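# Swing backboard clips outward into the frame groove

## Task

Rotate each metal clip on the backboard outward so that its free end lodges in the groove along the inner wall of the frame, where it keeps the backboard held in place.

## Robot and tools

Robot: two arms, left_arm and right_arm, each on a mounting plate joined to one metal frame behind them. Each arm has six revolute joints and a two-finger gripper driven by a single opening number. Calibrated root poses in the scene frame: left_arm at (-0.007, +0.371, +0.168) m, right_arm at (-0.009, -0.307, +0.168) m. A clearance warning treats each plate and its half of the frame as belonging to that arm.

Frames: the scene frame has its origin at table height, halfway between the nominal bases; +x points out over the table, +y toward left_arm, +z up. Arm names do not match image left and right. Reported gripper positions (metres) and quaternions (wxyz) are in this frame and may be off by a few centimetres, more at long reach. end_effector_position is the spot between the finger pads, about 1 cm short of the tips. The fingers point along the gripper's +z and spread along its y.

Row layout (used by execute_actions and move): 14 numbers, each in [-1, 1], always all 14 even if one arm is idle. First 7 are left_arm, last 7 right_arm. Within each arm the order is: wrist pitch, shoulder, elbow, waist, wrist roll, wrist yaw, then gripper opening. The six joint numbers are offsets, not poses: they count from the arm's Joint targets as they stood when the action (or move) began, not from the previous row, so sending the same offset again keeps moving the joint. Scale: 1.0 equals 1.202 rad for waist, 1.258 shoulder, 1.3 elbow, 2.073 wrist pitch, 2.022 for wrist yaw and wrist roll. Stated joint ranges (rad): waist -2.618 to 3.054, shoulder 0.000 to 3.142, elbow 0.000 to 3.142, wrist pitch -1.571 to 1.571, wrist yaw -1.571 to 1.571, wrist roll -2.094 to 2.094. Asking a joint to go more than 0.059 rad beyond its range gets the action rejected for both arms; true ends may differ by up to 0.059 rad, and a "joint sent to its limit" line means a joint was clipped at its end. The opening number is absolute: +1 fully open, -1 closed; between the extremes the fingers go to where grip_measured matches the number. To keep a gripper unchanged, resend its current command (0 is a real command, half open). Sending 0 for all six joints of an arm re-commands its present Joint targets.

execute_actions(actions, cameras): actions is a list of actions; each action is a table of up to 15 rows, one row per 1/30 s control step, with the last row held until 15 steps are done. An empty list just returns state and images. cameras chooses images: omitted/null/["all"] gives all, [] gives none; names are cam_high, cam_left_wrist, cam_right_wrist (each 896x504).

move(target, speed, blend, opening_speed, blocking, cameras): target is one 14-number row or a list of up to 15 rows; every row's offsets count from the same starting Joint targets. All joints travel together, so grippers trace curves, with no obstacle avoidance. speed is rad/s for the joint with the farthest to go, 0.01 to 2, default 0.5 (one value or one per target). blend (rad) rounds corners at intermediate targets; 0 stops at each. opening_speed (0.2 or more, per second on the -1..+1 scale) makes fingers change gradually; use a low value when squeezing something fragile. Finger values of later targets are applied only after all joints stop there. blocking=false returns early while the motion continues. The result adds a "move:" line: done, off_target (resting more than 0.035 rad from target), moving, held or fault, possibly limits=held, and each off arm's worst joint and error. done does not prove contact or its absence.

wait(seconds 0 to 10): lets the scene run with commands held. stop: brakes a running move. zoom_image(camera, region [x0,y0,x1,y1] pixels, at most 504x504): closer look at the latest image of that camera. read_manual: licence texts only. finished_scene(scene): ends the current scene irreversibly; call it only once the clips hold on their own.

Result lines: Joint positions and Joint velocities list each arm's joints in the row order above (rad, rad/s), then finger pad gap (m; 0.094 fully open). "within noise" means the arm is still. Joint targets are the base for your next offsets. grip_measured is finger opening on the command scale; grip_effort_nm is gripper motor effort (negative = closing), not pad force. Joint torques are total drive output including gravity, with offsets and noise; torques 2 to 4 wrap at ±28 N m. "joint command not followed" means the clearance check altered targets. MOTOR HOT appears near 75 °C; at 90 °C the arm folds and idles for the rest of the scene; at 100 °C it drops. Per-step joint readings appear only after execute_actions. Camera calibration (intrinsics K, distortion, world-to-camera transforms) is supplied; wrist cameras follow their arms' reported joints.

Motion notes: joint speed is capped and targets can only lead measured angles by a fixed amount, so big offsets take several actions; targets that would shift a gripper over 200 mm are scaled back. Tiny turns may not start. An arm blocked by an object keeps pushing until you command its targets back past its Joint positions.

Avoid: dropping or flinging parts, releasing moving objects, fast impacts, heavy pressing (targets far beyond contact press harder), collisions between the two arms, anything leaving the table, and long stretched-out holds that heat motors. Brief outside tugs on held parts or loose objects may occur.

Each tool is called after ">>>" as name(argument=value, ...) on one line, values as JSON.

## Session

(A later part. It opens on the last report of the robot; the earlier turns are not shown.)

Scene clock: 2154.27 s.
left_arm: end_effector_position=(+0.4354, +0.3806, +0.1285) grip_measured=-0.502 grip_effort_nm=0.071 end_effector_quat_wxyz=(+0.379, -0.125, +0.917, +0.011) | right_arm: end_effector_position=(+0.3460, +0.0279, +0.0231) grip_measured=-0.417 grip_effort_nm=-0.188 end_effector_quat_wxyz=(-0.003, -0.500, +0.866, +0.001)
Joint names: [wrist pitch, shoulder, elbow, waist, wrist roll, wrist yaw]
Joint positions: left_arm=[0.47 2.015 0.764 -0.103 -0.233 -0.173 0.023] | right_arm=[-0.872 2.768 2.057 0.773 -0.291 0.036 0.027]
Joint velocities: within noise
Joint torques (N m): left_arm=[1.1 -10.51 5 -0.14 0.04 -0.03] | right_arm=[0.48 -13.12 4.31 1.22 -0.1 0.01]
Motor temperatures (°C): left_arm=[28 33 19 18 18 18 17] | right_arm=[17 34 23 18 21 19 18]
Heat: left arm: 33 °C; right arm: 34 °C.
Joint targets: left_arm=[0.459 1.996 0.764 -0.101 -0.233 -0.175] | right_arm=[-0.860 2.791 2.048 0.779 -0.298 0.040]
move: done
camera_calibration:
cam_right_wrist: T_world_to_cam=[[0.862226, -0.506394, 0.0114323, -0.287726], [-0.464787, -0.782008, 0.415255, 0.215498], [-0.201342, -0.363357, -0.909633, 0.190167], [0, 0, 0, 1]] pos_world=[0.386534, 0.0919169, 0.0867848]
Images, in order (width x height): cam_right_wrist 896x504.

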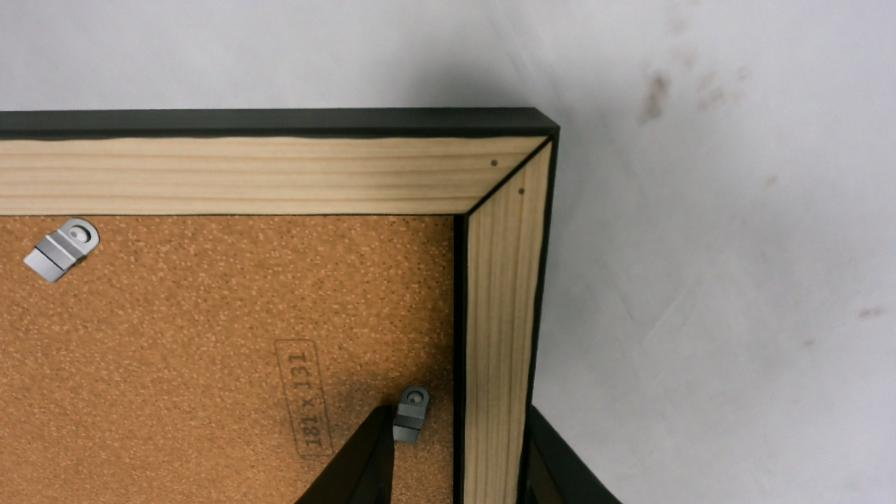

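>>> move(target=[0,0,0,0,0,0,-0.5,0,0.002,0,0,0,0,-0.54], opening_speed=0.2, cameras=["cam_right_wrist"])

>>> zoom_image(camera="cam_right_wrist", region=[330, 300, 620, 504])

Scene clock: 2158.33 s.
left_arm: end_effector_position=(+0.4354, +0.3806, +0.1285) grip_measured=-0.502 grip_effort_nm=0.066 end_effector_quat_wxyz=(+0.379, -0.125, +0.917, +0.011) | right_arm: end_effector_position=(+0.3475, +0.0266, +0.0231) grip_measured=-0.537 grip_effort_nm=-0.232 end_effector_quat_wxyz=(-0.001, -0.502, +0.865, -0.004)
Joint names: [wrist pitch, shoulder, elbow, waist, wrist roll, wrist yaw]
Joint positions: left_arm=[0.47 2.015 0.764 -0.103 -0.233 -0.173 0.023] | right_arm=[-0.871 2.768 2.057 0.773 -0.295 0.047 0.022]
Joint velocities: within noise
Joint torques (N m): left_arm=[1.06 -10.58 4.97 -0.06 0 -0.06] | right_arm=[0.47 -12.92 4.36 1.24 -0.07 -0.09]
Motor temperatures (°C): left_arm=[28 33 19 18 18 18 17] | right_arm=[17 34 23 18 21 19 18]
Heat: left arm: 33 °C; right arm: 34 °C.
Joint targets: left_arm=[0.459 1.996 0.764 -0.101 -0.233 -0.175] | right_arm=[-0.860 2.793 2.048 0.779 -0.298 0.040]
move: done
camera_calibration:
cam_right_wrist: T_world_to_cam=[[0.863836, -0.503282, 0.0222427, -0.290565], [-0.465469, -0.780489, 0.417343, 0.215319], [-0.192681, -0.370869, -0.908477, 0.18716], [0, 0, 0, 1]] pos_world=[0.387287, 0.0912296, 0.0866314]
Images, in order (width x height): cam_right_wrist 896x504.

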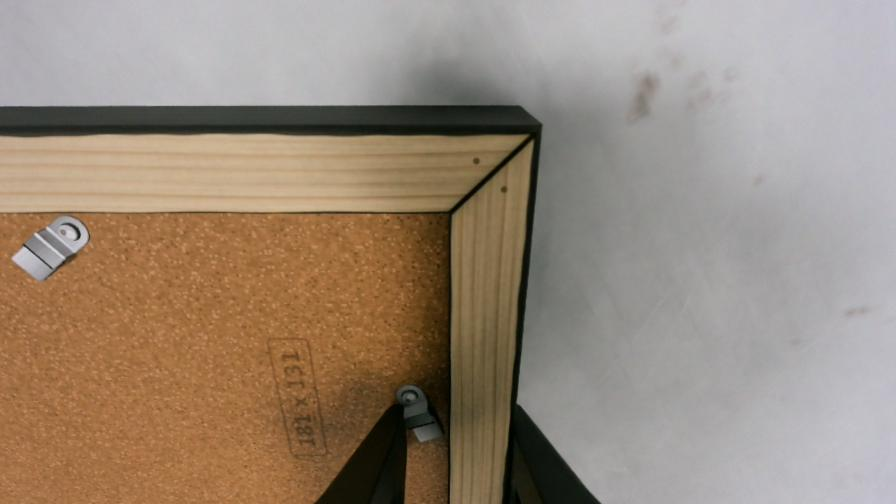

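Scaled by 1.738.

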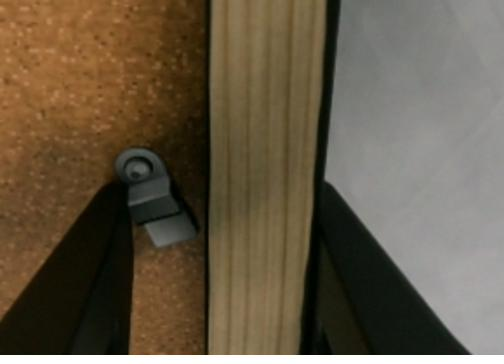

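>>> move(target=[0,0,0,0,0,0,-0.5,0,0,0,0,0,0,-0.62], opening_speed=0.2, cameras=["cam_right_wrist"])

>>> zoom_image(camera="cam_right_wrist", region=[330, 300, 620, 504])

Scene clock: 2164.00 s.
left_arm: end_effector_position=(+0.4354, +0.3806, +0.1285) grip_measured=-0.502 grip_effort_nm=0.076 end_effector_quat_wxyz=(+0.379, -0.125, +0.917, +0.011) | right_arm: end_effector_position=(+0.3483, +0.0267, +0.0231) grip_measured=-0.616 grip_effort_nm=-0.256 end_effector_quat_wxyz=(+0.000, -0.502, +0.865, -0.005)
Joint names: [wrist pitch, shoulder, elbow, waist, wrist roll, wrist yaw]
Joint positions: left_arm=[0.47 2.015 0.764 -0.103 -0.233 -0.173 0.023] | right_arm=[-0.869 2.768 2.057 0.773 -0.295 0.05 0.018]
Joint velocities: within noise
Joint torques (N m): left_arm=[1.08 -10.71 5.12 -0.2 0 -0.05] | right_arm=[0.44 -12.96 4.38 1.18 -0.06 -0.11]
Motor temperatures (°C): left_arm=[28 34 19 18 18 18 17] | right_arm=[17 33 23 18 21 19 18]
Heat: left arm: 34 °C; right arm: 33 °C.
Joint targets: left_arm=[0.459 1.996 0.764 -0.101 -0.233 -0.175] | right_arm=[-0.860 2.793 2.048 0.779 -0.298 0.040]
move: done
camera_calibration:
cam_right_wrist: T_world_to_cam=[[0.863712, -0.503343, 0.0254501, -0.291211], [-0.466989, -0.780296, 0.416004, 0.216252], [-0.189534, -0.371192, -0.909007, 0.186245], [0, 0, 0, 1]] pos_world=[0.38781, 0.0912943, 0.0867479]
Images, in order (width x height): cam_right_wrist 896x504.

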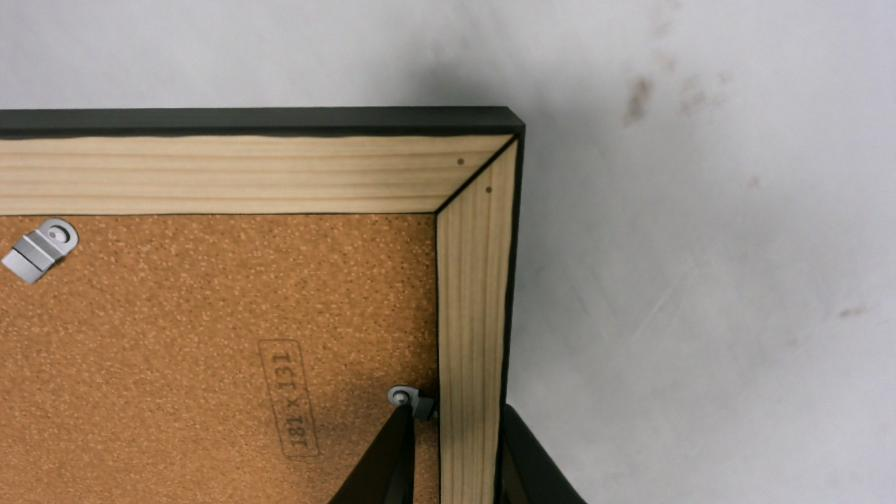

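Scaled by 1.738.

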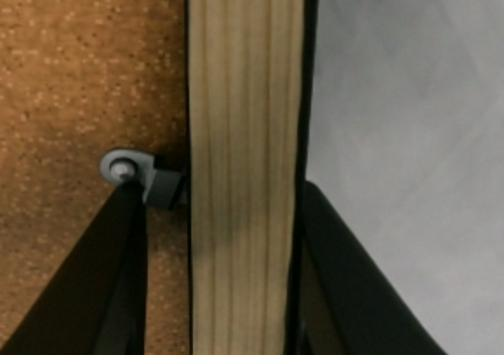

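>>> move(target=[0,0,0,0,0,0,-0.5,0,0,0,0,0,0,-0.665], opening_speed=0.2, cameras=["cam_right_wrist"])

>>> zoom_image(camera="cam_right_wrist", region=[330, 300, 620, 504])

Scene clock: 2168.83 s.
left_arm: end_effector_position=(+0.4354, +0.3806, +0.1285) grip_measured=-0.502 grip_effort_nm=0.076 end_effector_quat_wxyz=(+0.379, -0.125, +0.917, +0.011) | right_arm: end_effector_position=(+0.3486, +0.0270, +0.0231) grip_measured=-0.660 grip_effort_nm=-0.295 end_effector_quat_wxyz=(+0.001, -0.502, +0.865, -0.005)
Joint names: [wrist pitch, shoulder, elbow, waist, wrist roll, wrist yaw]
Joint positions: left_arm=[0.47 2.015 0.764 -0.103 -0.233 -0.173 0.023] | right_arm=[-0.867 2.768 2.057 0.773 -0.295 0.05 0.016]
Joint velocities: within noise
Joint torques (N m): left_arm=[1.08 -10.56 5.04 -0.13 0 -0.03] | right_arm=[0.43 -12.94 4.36 1.2 -0.07 -0.11]
Motor temperatures (°C): left_arm=[28 34 19 18 18 18 17] | right_arm=[17 33 23 18 21 19 18]
Heat: left arm: 34 °C; right arm: 33 °C.
Joint targets: left_arm=[0.459 1.996 0.764 -0.101 -0.233 -0.175] | right_arm=[-0.860 2.793 2.048 0.779 -0.298 0.040]
move: done
camera_calibration:
cam_right_wrist: T_world_to_cam=[[0.863638, -0.503442, 0.0259888, -0.291329], [-0.467623, -0.780804, 0.414335, 0.216941], [-0.188301, -0.369988, -0.909753, 0.185985], [0, 0, 0, 1]] pos_world=[0.388071, 0.0915332, 0.0868861]
Images, in order (width x height): cam_right_wrist 896x504.

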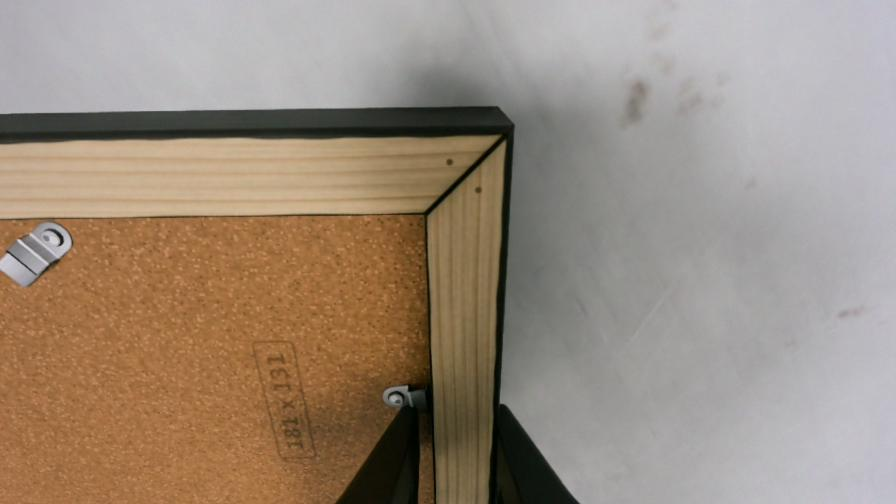

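Scaled by 1.738.

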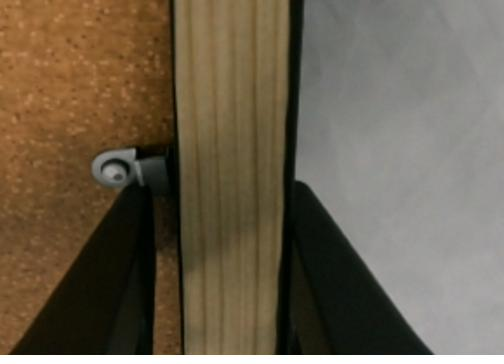

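>>> move(target=[[0,0,0,0,0,0,-0.5,0,0,0,0,0,0,-0.4],[0,0,0,0,0,0,-0.17,-0.0328,-0.0946,0,0,0,0,-0.4]], speed=[0.1,0.3], opening_speed=0.6, cameras=["cam_right_wrist"])

>>> zoom_image(camera="cam_right_wrist", region=[340, 280, 520, 400])

>>> move(target=[0,0,0,0,0,0,-0.17,0,-0.178,0,-0.4576,0,0,-0.4], speed=0.6)

Scene clock: 2208.53 s.
left_arm: end_effector_position=(+0.4354, +0.3806, +0.1285) grip_measured=-0.172 grip_effort_nm=0.081 end_effector_quat_wxyz=(+0.379, -0.125, +0.917, +0.011) | right_arm: end_effector_position=(+0.3504, +0.0271, +0.0508) grip_measured=-0.402 grip_effort_nm=0.061 end_effector_quat_wxyz=(+0.004, -0.502, +0.865, -0.005)
Joint names: [wrist pitch, shoulder, elbow, waist, wrist roll, wrist yaw]
Joint positions: left_arm=[0.47 2.015 0.764 -0.103 -0.233 -0.173 0.039] | right_arm=[-0.92 2.709 2.057 0.773 -0.295 0.05 0.028]
Joint velocities: within noise
Joint torques (N m): left_arm=[1.09 -10.62 4.98 -0.09 0 -0.04] | right_arm=[0.29 -18.54 4.49 1.21 -0.08 -0.11]
Motor temperatures (°C): left_arm=[29 34 19 18 18 18 17] | right_arm=[17 33 23 18 21 19 17]
Heat: left arm: 34 °C; right arm: 33 °C.
Joint targets: left_arm=[0.459 1.996 0.764 -0.101 -0.233 -0.175] | right_arm=[-0.928 2.674 2.048 0.779 -0.298 0.040]
move: done
camera_calibration:
cam_right_wrist: T_world_to_cam=[[0.863428, -0.503722, 0.027496, -0.293488], [-0.469387, -0.782214, 0.409654, 0.207342], [-0.184844, -0.366613, -0.911826, 0.210335], [0, 0, 0, 1]] pos_world=[0.389609, 0.0914614, 0.11492]
Images, in order (width x height): cam_right_wrist 896x504.

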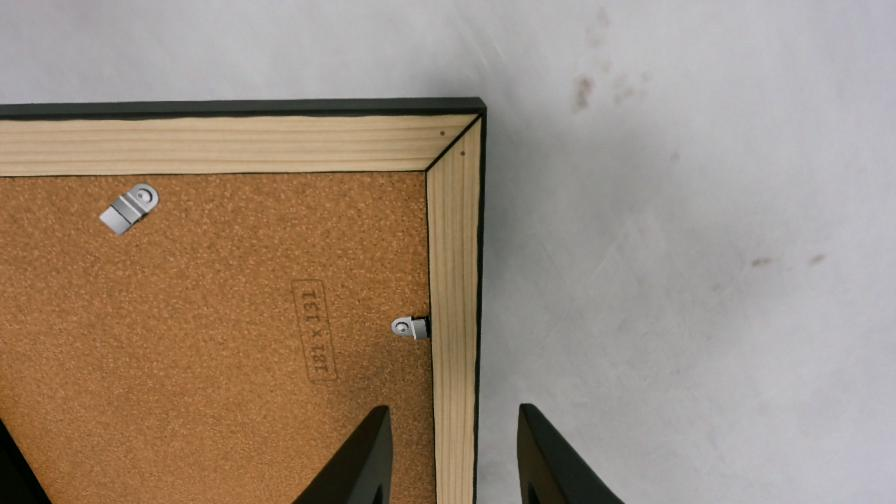

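Scaled by 2.800.

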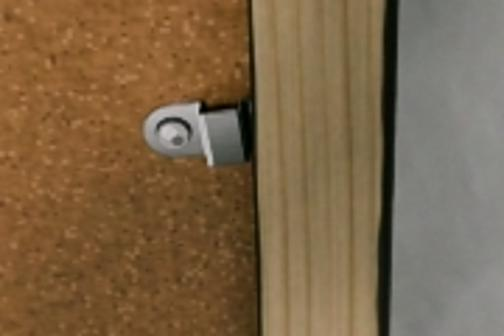

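Scene clock: 2210.20 s.
left_arm: end_effector_position=(+0.4354, +0.3806, +0.1285) grip_measured=-0.172 grip_effort_nm=0.071 end_effector_quat_wxyz=(+0.379, -0.125, +0.917, +0.011) | right_arm: end_effector_position=(+0.5114, -0.2043, +0.1490) grip_measured=-0.402 grip_effort_nm=0.061 end_effector_quat_wxyz=(+0.101, -0.243, +0.965, -0.008)
Joint names: [wrist pitch, shoulder, elbow, waist, wrist roll, wrist yaw]
Joint positions: left_arm=[0.47 2.015 0.764 -0.103 -0.233 -0.173 0.039] | right_arm=[-0.923 2.487 2.057 0.225 -0.295 0.044 0.028]
Joint velocities: within noise
Joint torques (N m): left_arm=[1.08 -10.61 5.04 0.06 0 -0.05] | right_arm=[0.68 -18.32 5.04 1.06 -0.08 -0.07]
Motor temperatures (°C): left_arm=[29 34 19 18 18 18 17] | right_arm=[17 34 23 18 21 19 17]
Heat: left arm: 34 °C; right arm: 34 °C.
Joint targets: left_arm=[0.459 1.996 0.764 -0.101 -0.233 -0.175] | right_arm=[-0.928 2.450 2.048 0.229 -0.298 0.040]
move: off_target (right_arm); right_arm: the shoulder is farthest, 0.037 rad from its target
camera_calibration:
cam_left_wrist: T_world_to_cam=[[0.242554, -0.96926, 0.0412517, 0.263196], [-0.910047, -0.242057, -0.336485, 0.570432], [0.336127, 0.0440748, -0.940785, 0.0419502], [0, 0, 0, 1]] pos_world=[0.44118, 0.391333, 0.22055]
cam_right_wrist: T_world_to_cam=[[0.457265, -0.885831, 0.0788176, -0.429788], [-0.873271, -0.430474, 0.228235, 0.367034], [-0.168248, -0.173193, -0.970411, 0.284568], [0, 0, 0, 1]] pos_world=[0.564925, -0.173437, 0.226253]

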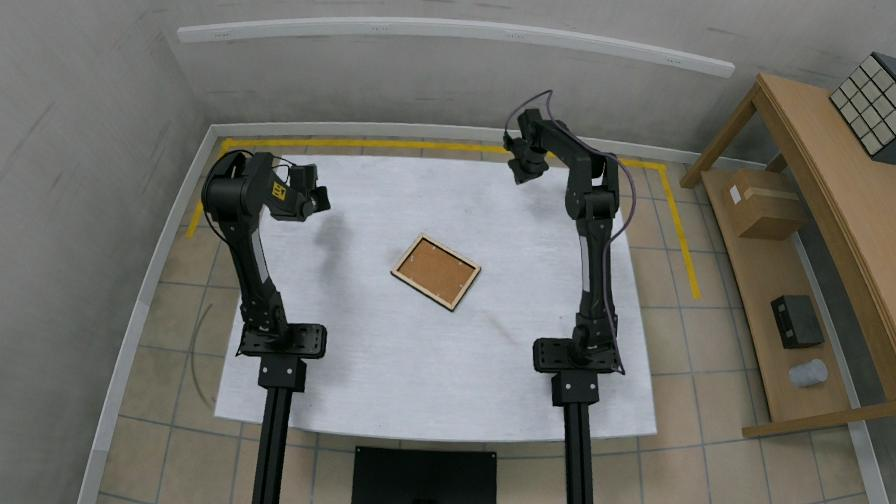

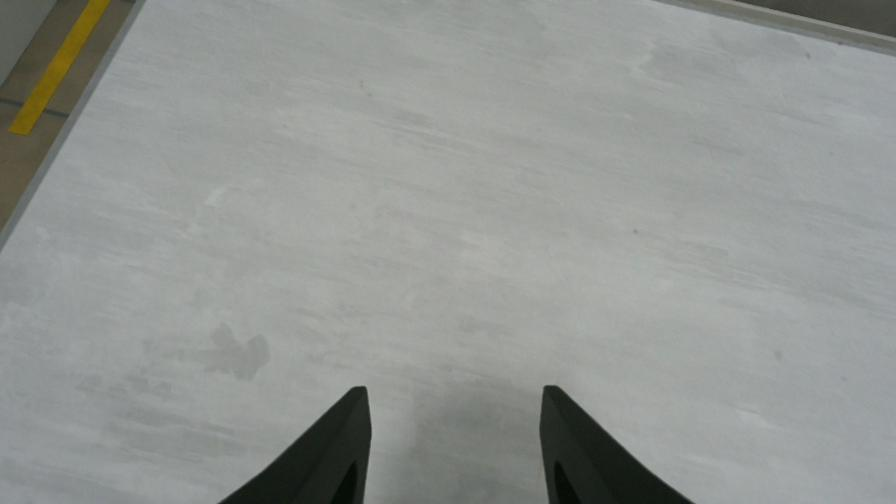

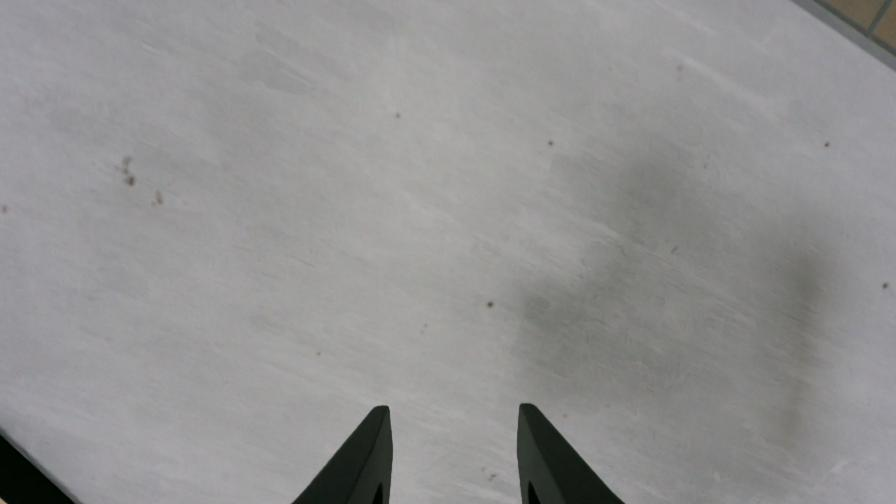

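>>> move(target=[-0.5181,0.341,0.5431,-0.5408,0.0287,0.0678,-0.17,0,-0.2,0,0,0,0,-0.4], speed=0.5, cameras=["cam_high","cam_left_wrist"])

Scene clock: 2217.83 s.
left_arm: end_effector_position=(+0.3150, +0.1096, +0.0588) grip_measured=-0.172 grip_effort_nm=0.071 end_effector_quat_wxyz=(+0.018, +0.252, +0.968, -0.004) | right_arm: end_effector_position=(+0.5300, -0.2053, +0.2781) grip_measured=-0.402 grip_effort_nm=0.061 end_effector_quat_wxyz=(+0.223, -0.233, +0.946, -0.013)
Joint names: [wrist pitch, shoulder, elbow, waist, wrist roll, wrist yaw]
Joint positions: left_arm=[-0.604 2.39 1.454 -0.75 -0.183 -0.047 0.039] | right_arm=[-0.924 2.239 2.057 0.225 -0.295 0.044 0.028]
Joint velocities: within noise
Joint torques (N m): left_arm=[-0.05 -8.9 7.02 -0.54 0.15 0.12] | right_arm=[1.09 -17.44 5.45 0.96 -0.07 -0.06]
Motor temperatures (°C): left_arm=[28 34 19 18 18 18 17] | right_arm=[17 35 23 18 21 19 17]
Heat: left arm: 34 °C; right arm: 35 °C.
Joint targets: left_arm=[-0.615 2.425 1.470 -0.751 -0.175 -0.038] | right_arm=[-0.928 2.198 2.048 0.229 -0.298 0.040]
move: off_target (right_arm); right_arm: the shoulder is farthest, 0.040 rad from its target
camera_calibration:
cam_left_wrist: T_world_to_cam=[[-0.503406, -0.863614, -0.0274306, 0.260025], [-0.802712, 0.455686, 0.384713, 0.219089], [-0.319744, 0.215686, -0.922629, 0.215467], [0, 0, 0, 1]] pos_world=[0.375658, 0.0782519, 0.121643]
Images, in order (width x height): cam_high 896x504, cam_left_wrist 896x504.

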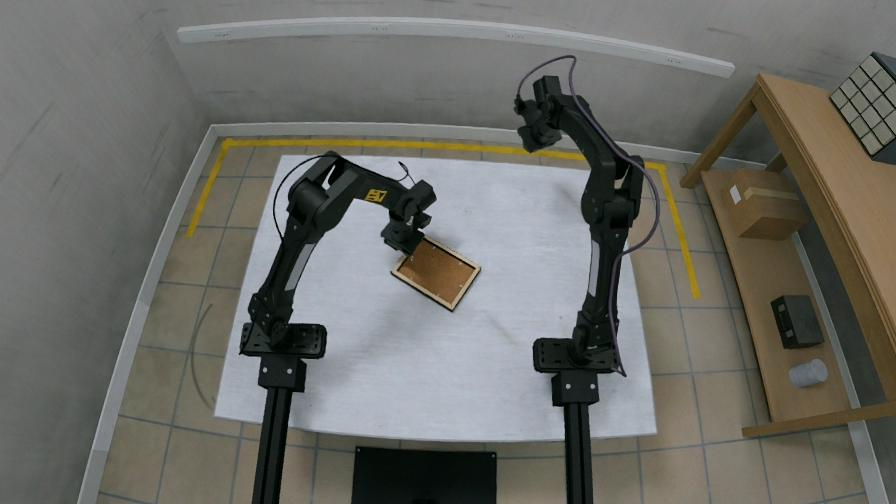

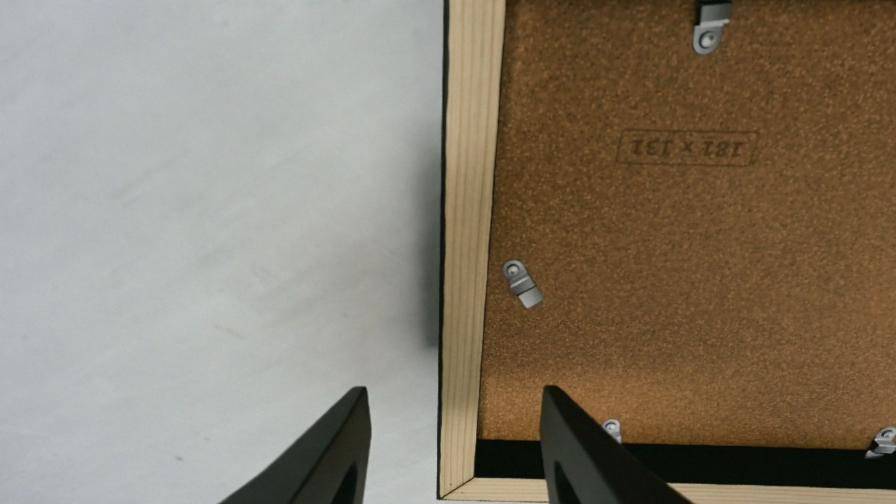

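>>> move(target=[-0.0068,0.0986,0.0769,-0.0125,0.0049,0.0042,-0.17,0,0,0,0,0,0,-0.4], speed=0.2, cameras=["cam_left_wrist"])

Scene clock: 2260.30 s.
left_arm: end_effector_position=(+0.3159, +0.0998, +0.0288) grip_measured=-0.172 grip_effort_nm=0.061 end_effector_quat_wxyz=(-0.002, +0.262, +0.965, +0.001) | right_arm: end_effector_position=(+0.5300, -0.2053, +0.2781) grip_measured=-0.402 grip_effort_nm=0.066 end_effector_quat_wxyz=(+0.223, -0.233, +0.946, -0.013)
Joint names: [wrist pitch, shoulder, elbow, waist, wrist roll, wrist yaw]
Joint positions: left_arm=[-0.619 2.515 1.553 -0.761 -0.174 -0.04 0.039] | right_arm=[-0.924 2.239 2.057 0.225 -0.295 0.044 0.028]
Joint velocities: within noise
Joint torques (N m): left_arm=[-0.11 -9.63 6.87 -0.99 0.1 0.13] | right_arm=[1.09 -17.48 5.42 0.95 -0.07 -0.06]
Motor temperatures (°C): left_arm=[25 33 20 18 18 18 17] | right_arm=[18 37 23 18 21 19 17]
Heat: left arm: 33 °C; right arm: 37 °C.
Joint targets: left_arm=[-0.629 2.549 1.570 -0.766 -0.165 -0.029] | right_arm=[-0.928 2.198 2.048 0.229 -0.298 0.040]
move: off_target (right_arm); right_arm: the shoulder is farthest, 0.041 rad from its target
camera_calibration:
cam_left_wrist: T_world_to_cam=[[-0.523459, -0.851606, -0.0275317, 0.256284], [-0.778602, 0.464962, 0.421414, 0.226252], [-0.346078, 0.242029, -0.90645, 0.195428], [0, 0, 0, 1]] pos_world=[0.377948, 0.065755, 0.0888558]
Images, in order (width x height): cam_left_wrist 896x504.

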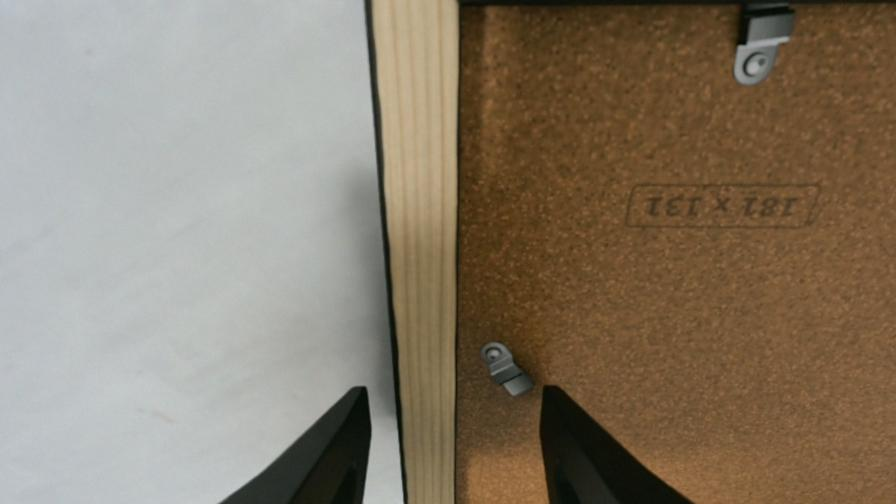

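>>> execute_actions(actions=[], cameras=["cam_left_wrist"])

Scene clock: 2283.53 s.
left_arm: end_effector_position=(+0.3156, +0.0998, +0.0288) grip_measured=-0.172 grip_effort_nm=0.076 end_effector_quat_wxyz=(-0.002, +0.263, +0.965, +0.001) | right_arm: end_effector_position=(+0.5300, -0.2053, +0.2781) grip_measured=-0.402 grip_effort_nm=0.066 end_effector_quat_wxyz=(+0.223, -0.233, +0.946, -0.013)
Joint names: [wrist pitch, shoulder, elbow, waist, wrist roll, wrist yaw]
Joint positions: left_arm=[-0.62 2.515 1.553 -0.761 -0.173 -0.039 0.039] | right_arm=[-0.924 2.239 2.057 0.225 -0.295 0.044 0.028]
Joint velocities: within noise
Joint torques (N m): left_arm=[-0.09 -9.72 6.91 -0.83 0.09 0.1] | right_arm=[1.08 -17.5 5.45 0.96 -0.07 -0.06]
Motor temperatures (°C): left_arm=[24 35 19 18 18 18 17] | right_arm=[19 37 23 18 21 19 17]
Heat: left arm: 35 °C; right arm: 37 °C.
Joint targets: left_arm=[-0.629 2.549 1.570 -0.766 -0.165 -0.029] | right_arm=[-0.928 2.198 2.048 0.229 -0.298 0.040]
Tool commands: left_gripper/opening=-0.17 right_gripper/opening=-0.4
camera_calibration:
cam_left_wrist: T_world_to_cam=[[-0.524182, -0.85118, -0.0269488, 0.256362], [-0.77765, 0.465521, 0.422552, 0.225588], [-0.347122, 0.242451, -0.905938, 0.195577], [0, 0, 0, 1]] pos_world=[0.377698, 0.0657763, 0.0887671]
Images, in order (width x height): cam_left_wrist 896x504.

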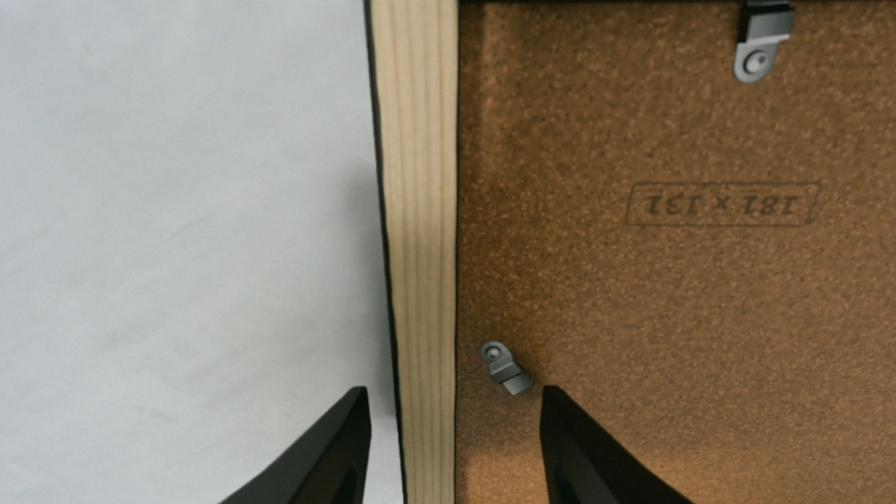

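>>> move(target=[0.0085,0.0156,0,0,0,0,-0.17,0,0,0,0,0,0,-0.4], speed=0.1, cameras=["cam_left_wrist"])

Scene clock: 2288.07 s.
left_arm: end_effector_position=(+0.3144, +0.1005, +0.0243) grip_measured=-0.172 grip_effort_nm=0.066 end_effector_quat_wxyz=(-0.006, +0.263, +0.965, +0.003) | right_arm: end_effector_position=(+0.5300, -0.2053, +0.2781) grip_measured=-0.402 grip_effort_nm=0.056 end_effector_quat_wxyz=(+0.223, -0.233, +0.946, -0.013)
Joint names: [wrist pitch, shoulder, elbow, waist, wrist roll, wrist yaw]
Joint positions: left_arm=[-0.619 2.528 1.558 -0.761 -0.173 -0.039 0.039] | right_arm=[-0.924 2.239 2.057 0.225 -0.295 0.044 0.028]
Joint velocities: within noise
Joint torques (N m): left_arm=[0.07 -9.05 6.39 -0.94 0.11 0.07] | right_arm=[1.08 -17.47 5.44 0.98 -0.06 -0.06]
Motor temperatures (°C): left_arm=[24 35 19 18 18 18 17] | right_arm=[19 37 23 18 21 19 17]
Heat: left arm: 35 °C; right arm: 37 °C.
Joint targets: left_arm=[-0.611 2.569 1.570 -0.766 -0.165 -0.029] | right_arm=[-0.928 2.198 2.048 0.229 -0.298 0.040]
move: off_target (left_arm, right_arm); left_arm: the shoulder is farthest, 0.041 rad from its target; right_arm: the shoulder is farthest, 0.041 rad from its target
camera_calibration:
cam_left_wrist: T_world_to_cam=[[-0.524622, -0.850882, -0.027786, 0.256337], [-0.7748, 0.463679, 0.429751, 0.225327], [-0.352784, 0.246986, -0.90252, 0.19215], [0, 0, 0, 1]] pos_world=[0.376851, 0.0661745, 0.0837074]
Images, in order (width x height): cam_left_wrist 896x504.

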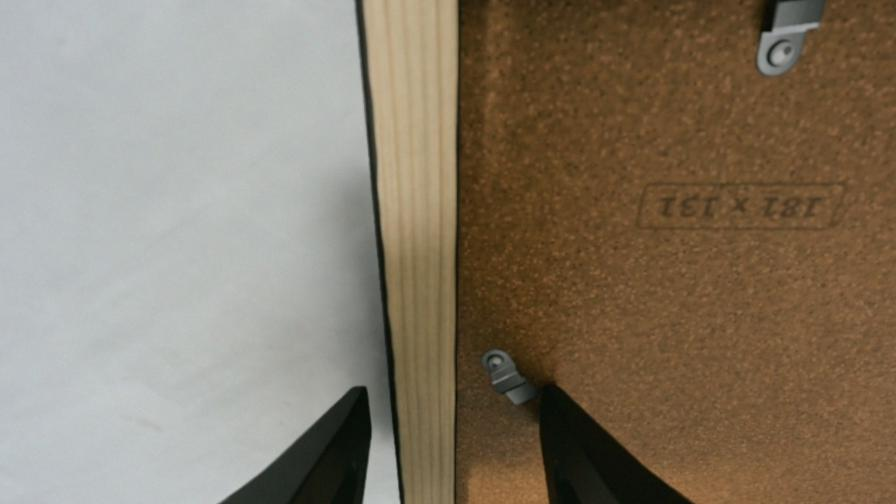

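>>> move(target=[0,0,0,0,0,0,-0.42,0,0,0,0,0,0,-0.4], opening_speed=0.2, cameras=["cam_left_wrist"])

>>> zoom_image(camera="cam_left_wrist", region=[340, 280, 600, 440])

Scene clock: 2299.83 s.
left_arm: end_effector_position=(+0.3131, +0.0994, +0.0243) grip_measured=-0.417 grip_effort_nm=-0.188 end_effector_quat_wxyz=(-0.008, +0.267, +0.964, +0.000) | right_arm: end_effector_position=(+0.5300, -0.2053, +0.2781) grip_measured=-0.402 grip_effort_nm=0.066 end_effector_quat_wxyz=(+0.223, -0.233, +0.946, -0.013)
Joint names: [wrist pitch, shoulder, elbow, waist, wrist roll, wrist yaw]
Joint positions: left_arm=[-0.62 2.528 1.558 -0.762 -0.165 -0.032 0.027] | right_arm=[-0.924 2.239 2.057 0.225 -0.295 0.044 0.028]
Joint velocities: within noise
Joint torques (N m): left_arm=[0.05 -9.16 6.35 -0.91 -0.01 0.06] | right_arm=[1.09 -17.46 5.42 1.02 -0.05 -0.05]
Motor temperatures (°C): left_arm=[24 35 19 18 18 18 17] | right_arm=[19 38 23 18 21 19 17]
Heat: left arm: 35 °C; right arm: 38 °C.
Joint targets: left_arm=[-0.611 2.569 1.570 -0.766 -0.165 -0.029] | right_arm=[-0.928 2.198 2.048 0.229 -0.298 0.040]
move: off_target (left_arm, right_arm); left_arm: the shoulder is farthest, 0.041 rad from its target; right_arm: the shoulder is farthest, 0.041 rad from its target
camera_calibration:
cam_left_wrist: T_world_to_cam=[[-0.532156, -0.846394, -0.020682, 0.25637], [-0.768317, 0.472517, 0.43176, 0.221848], [-0.355667, 0.245654, -0.901751, 0.193002], [0, 0, 0, 1]] pos_world=[0.375523, 0.0647516, 0.0835565]
Images, in order (width x height): cam_left_wrist 896x504.

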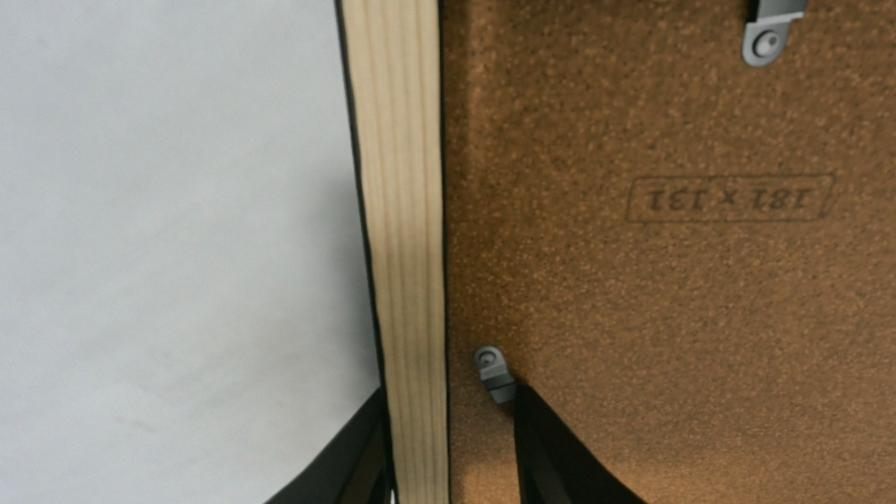

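Scaled by 1.938.

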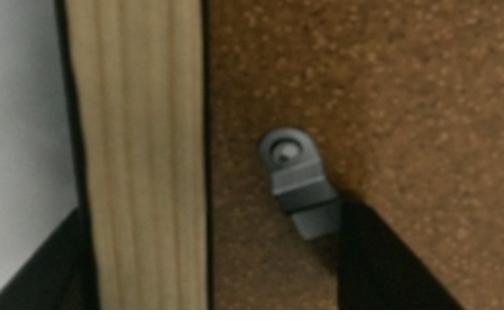

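>>> move(target=[0,0,0,0,0,0,-0.5,0,0,0,0,0,0,-0.4], opening_speed=0.2, cameras=["cam_left_wrist"])

>>> zoom_image(camera="cam_left_wrist", region=[340, 280, 600, 440])

Scene clock: 2303.57 s.
left_arm: end_effector_position=(+0.3130, +0.0997, +0.0243) grip_measured=-0.497 grip_effort_nm=-0.178 end_effector_quat_wxyz=(-0.008, +0.267, +0.964, +0.000) | right_arm: end_effector_position=(+0.5300, -0.2053, +0.2781) grip_measured=-0.402 grip_effort_nm=0.066 end_effector_quat_wxyz=(+0.223, -0.233, +0.946, -0.013)
Joint names: [wrist pitch, shoulder, elbow, waist, wrist roll, wrist yaw]
Joint positions: left_arm=[-0.621 2.528 1.558 -0.762 -0.165 -0.033 0.024] | right_arm=[-0.924 2.239 2.057 0.225 -0.295 0.044 0.028]
Joint velocities: within noise
Joint torques (N m): left_arm=[0.04 -9.1 6.37 -0.84 0.03 0.03] | right_arm=[1.09 -17.5 5.46 0.96 -0.06 -0.06]
Motor temperatures (°C): left_arm=[24 35 19 18 18 18 17] | right_arm=[19 38 23 18 21 19 17]
Heat: left arm: 35 °C; right arm: 38 °C.
Joint targets: left_arm=[-0.611 2.569 1.570 -0.766 -0.165 -0.029] | right_arm=[-0.928 2.198 2.048 0.229 -0.298 0.040]
move: off_target (left_arm, right_arm); left_arm: the shoulder is farthest, 0.041 rad from its target; right_arm: the shoulder is farthest, 0.041 rad from its target
camera_calibration:
cam_left_wrist: T_world_to_cam=[[-0.532534, -0.846123, -0.0219724, 0.256736], [-0.768052, 0.472163, 0.432619, 0.221553], [-0.355674, 0.24726, -0.901309, 0.192722], [0, 0, 0, 1]] pos_world=[0.375431, 0.0649685, 0.0834957]
Images, in order (width x height): cam_left_wrist 896x504.

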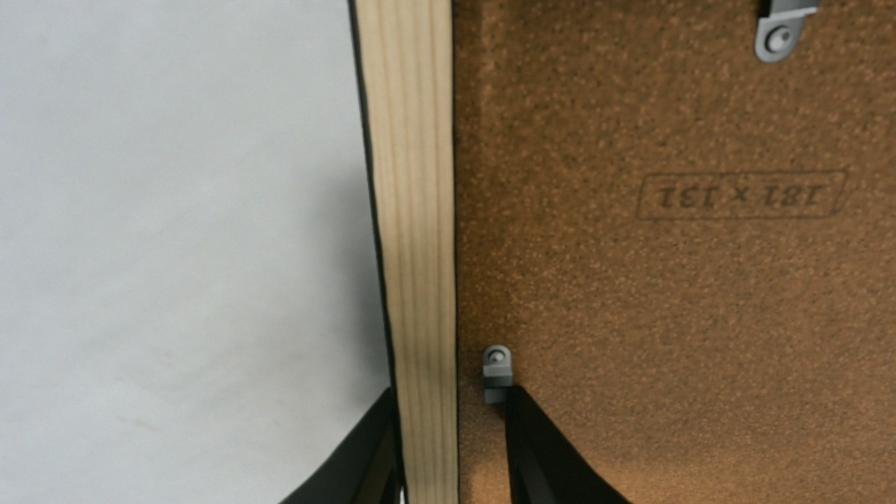

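Scaled by 1.938.

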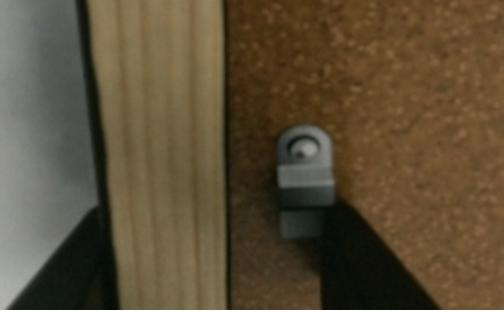

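>>> move(target=[[0,0,0,0,0,0,-0.44,0,0,0,0,0,0,-0.4],[-0.0063,0.0040,0.0150,0.0018,0,0,-0.44,0,0,0,0,0,0,-0.4]], opening_speed=0.2, speed=0.05, cameras=["cam_left_wrist"])

>>> zoom_image(camera="cam_left_wrist", region=[340, 280, 600, 440])

Scene clock: 2313.60 s.
left_arm: end_effector_position=(+0.3139, +0.0991, +0.0246) grip_measured=-0.442 grip_effort_nm=0.076 end_effector_quat_wxyz=(-0.010, +0.268, +0.963, +0.001) | right_arm: end_effector_position=(+0.5300, -0.2053, +0.2781) grip_measured=-0.402 grip_effort_nm=0.056 end_effector_quat_wxyz=(+0.223, -0.233, +0.946, -0.013)
Joint names: [wrist pitch, shoulder, elbow, waist, wrist roll, wrist yaw]
Joint positions: left_arm=[-0.635 2.534 1.572 -0.762 -0.165 -0.033 0.026] | right_arm=[-0.924 2.239 2.057 0.225 -0.295 0.044 0.028]
Joint velocities: within noise
Joint torques (N m): left_arm=[0.05 -9.25 6.93 -0.62 0.05 0.04] | right_arm=[1.07 -17.47 5.45 0.95 -0.07 -0.05]
Motor temperatures (°C): left_arm=[24 35 19 18 18 18 17] | right_arm=[19 38 23 18 21 19 17]
Heat: left arm: 35 °C; right arm: 38 °C.
Joint targets: left_arm=[-0.624 2.574 1.590 -0.764 -0.165 -0.029] | right_arm=[-0.928 2.198 2.048 0.229 -0.298 0.040]
move: off_target (left_arm, right_arm); left_arm: the shoulder is farthest, 0.040 rad from its target; right_arm: the shoulder is farthest, 0.041 rad from its target
camera_calibration:
cam_left_wrist: T_world_to_cam=[[-0.532785, -0.845936, -0.0230597, 0.256751], [-0.766424, 0.470795, 0.436974, 0.221928], [-0.358796, 0.250487, -0.899178, 0.194075], [0, 0, 0, 1]] pos_world=[0.376518, 0.0640994, 0.0834512]
Images, in order (width x height): cam_left_wrist 896x504.

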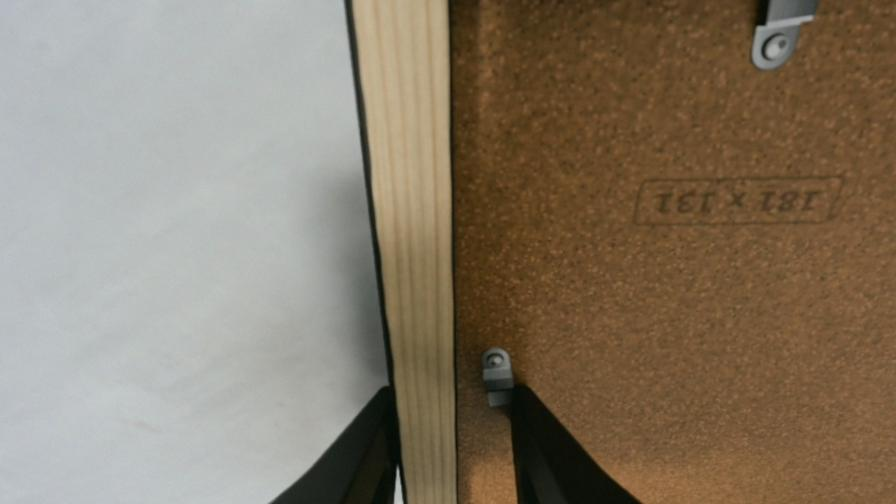

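Scaled by 1.938.

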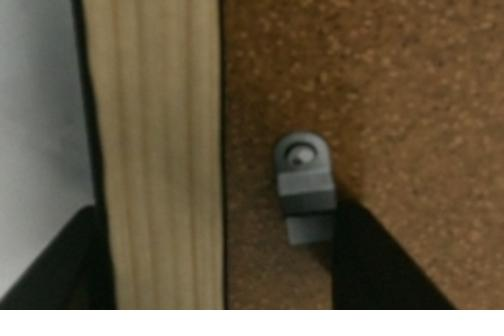

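>>> move(target=[0,-0.045,0,0,0,0,-0.44,0,0,0,0,0,0,-0.4], speed=0.1, cameras=["cam_left_wrist"])

Scene clock: 2318.97 s.
left_arm: end_effector_position=(+0.3137, +0.0992, +0.0244) grip_measured=-0.442 grip_effort_nm=0.076 end_effector_quat_wxyz=(-0.011, +0.268, +0.963, +0.002) | right_arm: end_effector_position=(+0.5300, -0.2053, +0.2781) grip_measured=-0.402 grip_effort_nm=0.066 end_effector_quat_wxyz=(+0.223, -0.233, +0.946, -0.013)
Joint names: [wrist pitch, shoulder, elbow, waist, wrist roll, wrist yaw]
Joint positions: left_arm=[-0.635 2.535 1.572 -0.762 -0.165 -0.033 0.026] | right_arm=[-0.924 2.239 2.057 0.225 -0.295 0.044 0.028]
Joint velocities: within noise
Joint torques (N m): left_arm=[0.04 -14.19 6.78 -0.61 -0.01 0.09] | right_arm=[1.08 -17.51 5.46 0.98 -0.06 -0.05]
Motor temperatures (°C): left_arm=[24 35 19 18 18 18 17] | right_arm=[19 38 23 18 21 19 17]
Heat: left arm: 35 °C; right arm: 38 °C.
Joint targets: left_arm=[-0.624 2.517 1.590 -0.764 -0.165 -0.029] | right_arm=[-0.928 2.198 2.048 0.229 -0.298 0.040]
move: off_target (right_arm); right_arm: the shoulder is farthest, 0.041 rad from its target
camera_calibration:
cam_left_wrist: T_world_to_cam=[[-0.532824, -0.845909, -0.0231688, 0.256782], [-0.766156, 0.470602, 0.437652, 0.221739], [-0.35931, 0.250942, -0.898846, 0.193962], [0, 0, 0, 1]] pos_world=[0.376399, 0.0641902, 0.0832468]
Images, in order (width x height): cam_left_wrist 896x504.

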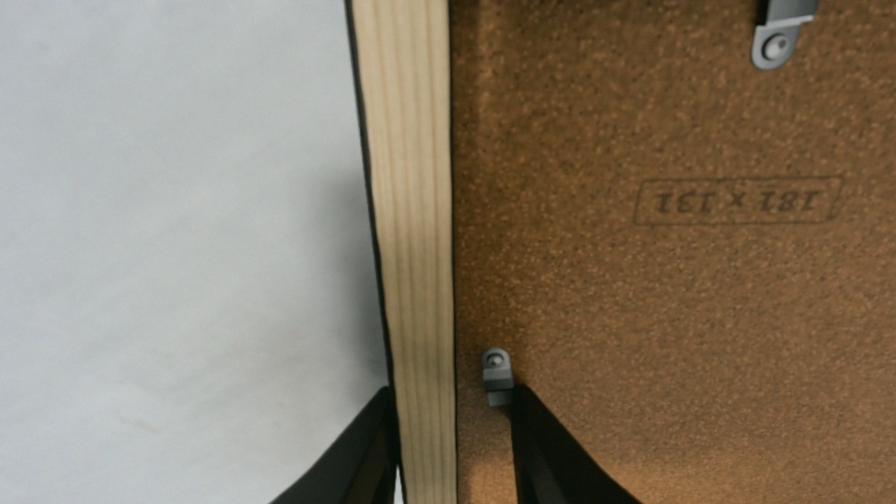

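>>> move(target=[0,-0.02,0,0,0,0,-0.44,0,0,0,0,0,0,-0.4], speed=0.1, cameras=["cam_left_wrist"])

Scene clock: 2322.10 s.
left_arm: end_effector_position=(+0.3167, +0.0969, +0.0289) grip_measured=-0.442 grip_effort_nm=0.076 end_effector_quat_wxyz=(-0.004, +0.267, +0.964, -0.001) | right_arm: end_effector_position=(+0.5300, -0.2053, +0.2781) grip_measured=-0.402 grip_effort_nm=0.061 end_effector_quat_wxyz=(+0.223, -0.233, +0.946, -0.013)
Joint names: [wrist pitch, shoulder, elbow, waist, wrist roll, wrist yaw]
Joint positions: left_arm=[-0.632 2.524 1.572 -0.762 -0.165 -0.033 0.026] | right_arm=[-0.924 2.239 2.057 0.225 -0.295 0.044 0.028]
Joint velocities: within noise
Joint torques (N m): left_arm=[0.05 -15.61 6.9 -0.49 0.01 0.09] | right_arm=[1.09 -17.5 5.48 0.98 -0.06 -0.06]
Motor temperatures (°C): left_arm=[24 35 19 18 18 18 17] | right_arm=[19 38 23 18 21 19 17]
Heat: left arm: 35 °C; right arm: 38 °C.
Joint targets: left_arm=[-0.624 2.492 1.590 -0.764 -0.165 -0.029] | right_arm=[-0.928 2.198 2.048 0.229 -0.298 0.040]
move: off_target (right_arm); right_arm: the shoulder is farthest, 0.041 rad from its target
camera_calibration:
cam_left_wrist: T_world_to_cam=[[-0.532095, -0.846422, -0.02109, 0.256284], [-0.771181, 0.474212, 0.424739, 0.224749], [-0.349507, 0.242266, -0.90507, 0.197502], [0, 0, 0, 1]] pos_world=[0.378718, 0.0624973, 0.0886988]
Images, in order (width x height): cam_left_wrist 896x504.

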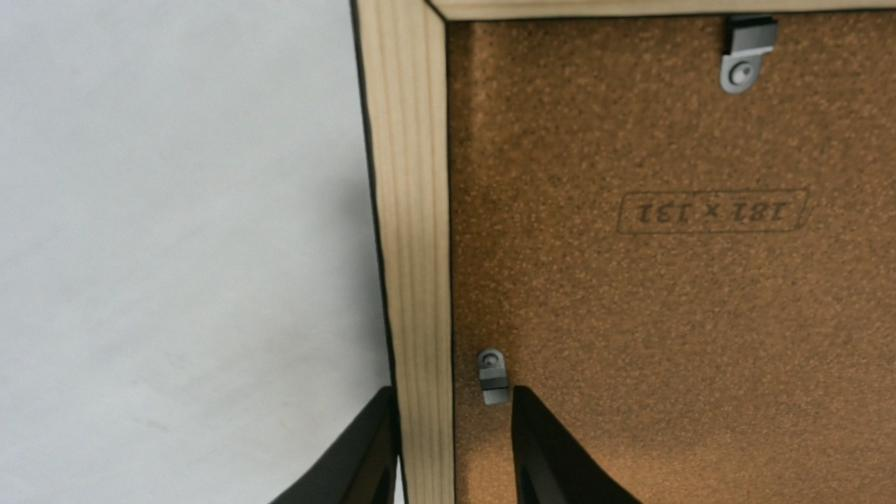

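>>> move(target=[[0,0,0.0077,0.0008,0,0,-0.40,0,0,0,0,0,0,-0.4],[0.0034,0.0731,0.0077,0.0008,0,0,-0.40,0,0,0,0,0,0,-0.4]], opening_speed=0.2, speed=0.1, cameras=["cam_left_wrist"])

>>> zoom_image(camera="cam_left_wrist", region=[340, 280, 600, 440])

Scene clock: 2332.23 s.
left_arm: end_effector_position=(+0.3199, +0.0939, +0.0242) grip_measured=-0.402 grip_effort_nm=0.076 end_effector_quat_wxyz=(-0.001, +0.267, +0.964, -0.003) | right_arm: end_effector_position=(+0.5300, -0.2053, +0.2781) grip_measured=-0.402 grip_effort_nm=0.061 end_effector_quat_wxyz=(+0.223, -0.233, +0.946, -0.013)
Joint names: [wrist pitch, shoulder, elbow, waist, wrist roll, wrist yaw]
Joint positions: left_arm=[-0.621 2.543 1.589 -0.762 -0.165 -0.033 0.028] | right_arm=[-0.924 2.239 2.057 0.225 -0.295 0.044 0.028]
Joint velocities: within noise
Joint torques (N m): left_arm=[0.02 -9.24 6.34 -0.51 0.03 0.07] | right_arm=[1.08 -17.46 5.44 0.99 -0.07 -0.05]
Motor temperatures (°C): left_arm=[23 36 20 18 18 18 17] | right_arm=[19 38 23 18 21 19 17]
Heat: left arm: 36 °C; right arm: 38 °C.
Joint targets: left_arm=[-0.617 2.584 1.600 -0.763 -0.165 -0.029] | right_arm=[-0.928 2.198 2.048 0.229 -0.298 0.040]
move: off_target (left_arm, right_arm); left_arm: the shoulder is farthest, 0.041 rad from its target; right_arm: the shoulder is farthest, 0.041 rad from its target
camera_calibration:
cam_left_wrist: T_world_to_cam=[[-0.531721, -0.846684, -0.0199908, 0.255242], [-0.773769, 0.476062, 0.417907, 0.231496], [-0.344318, 0.237678, -0.90827, 0.193946], [0, 0, 0, 1]] pos_world=[0.381621, 0.0598058, 0.084514]
Images, in order (width x height): cam_left_wrist 896x504.

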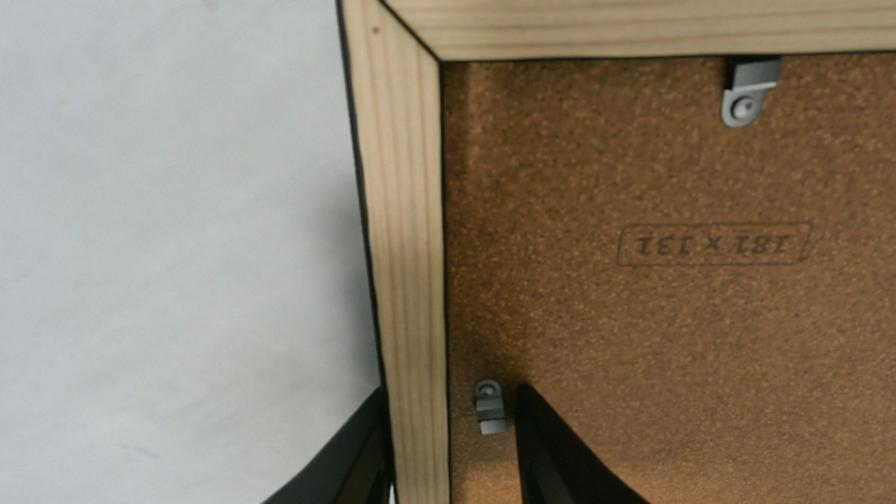

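Scaled by 1.938.

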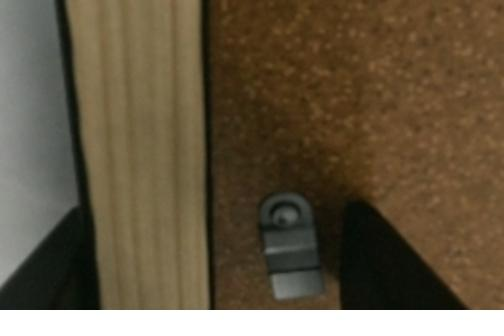

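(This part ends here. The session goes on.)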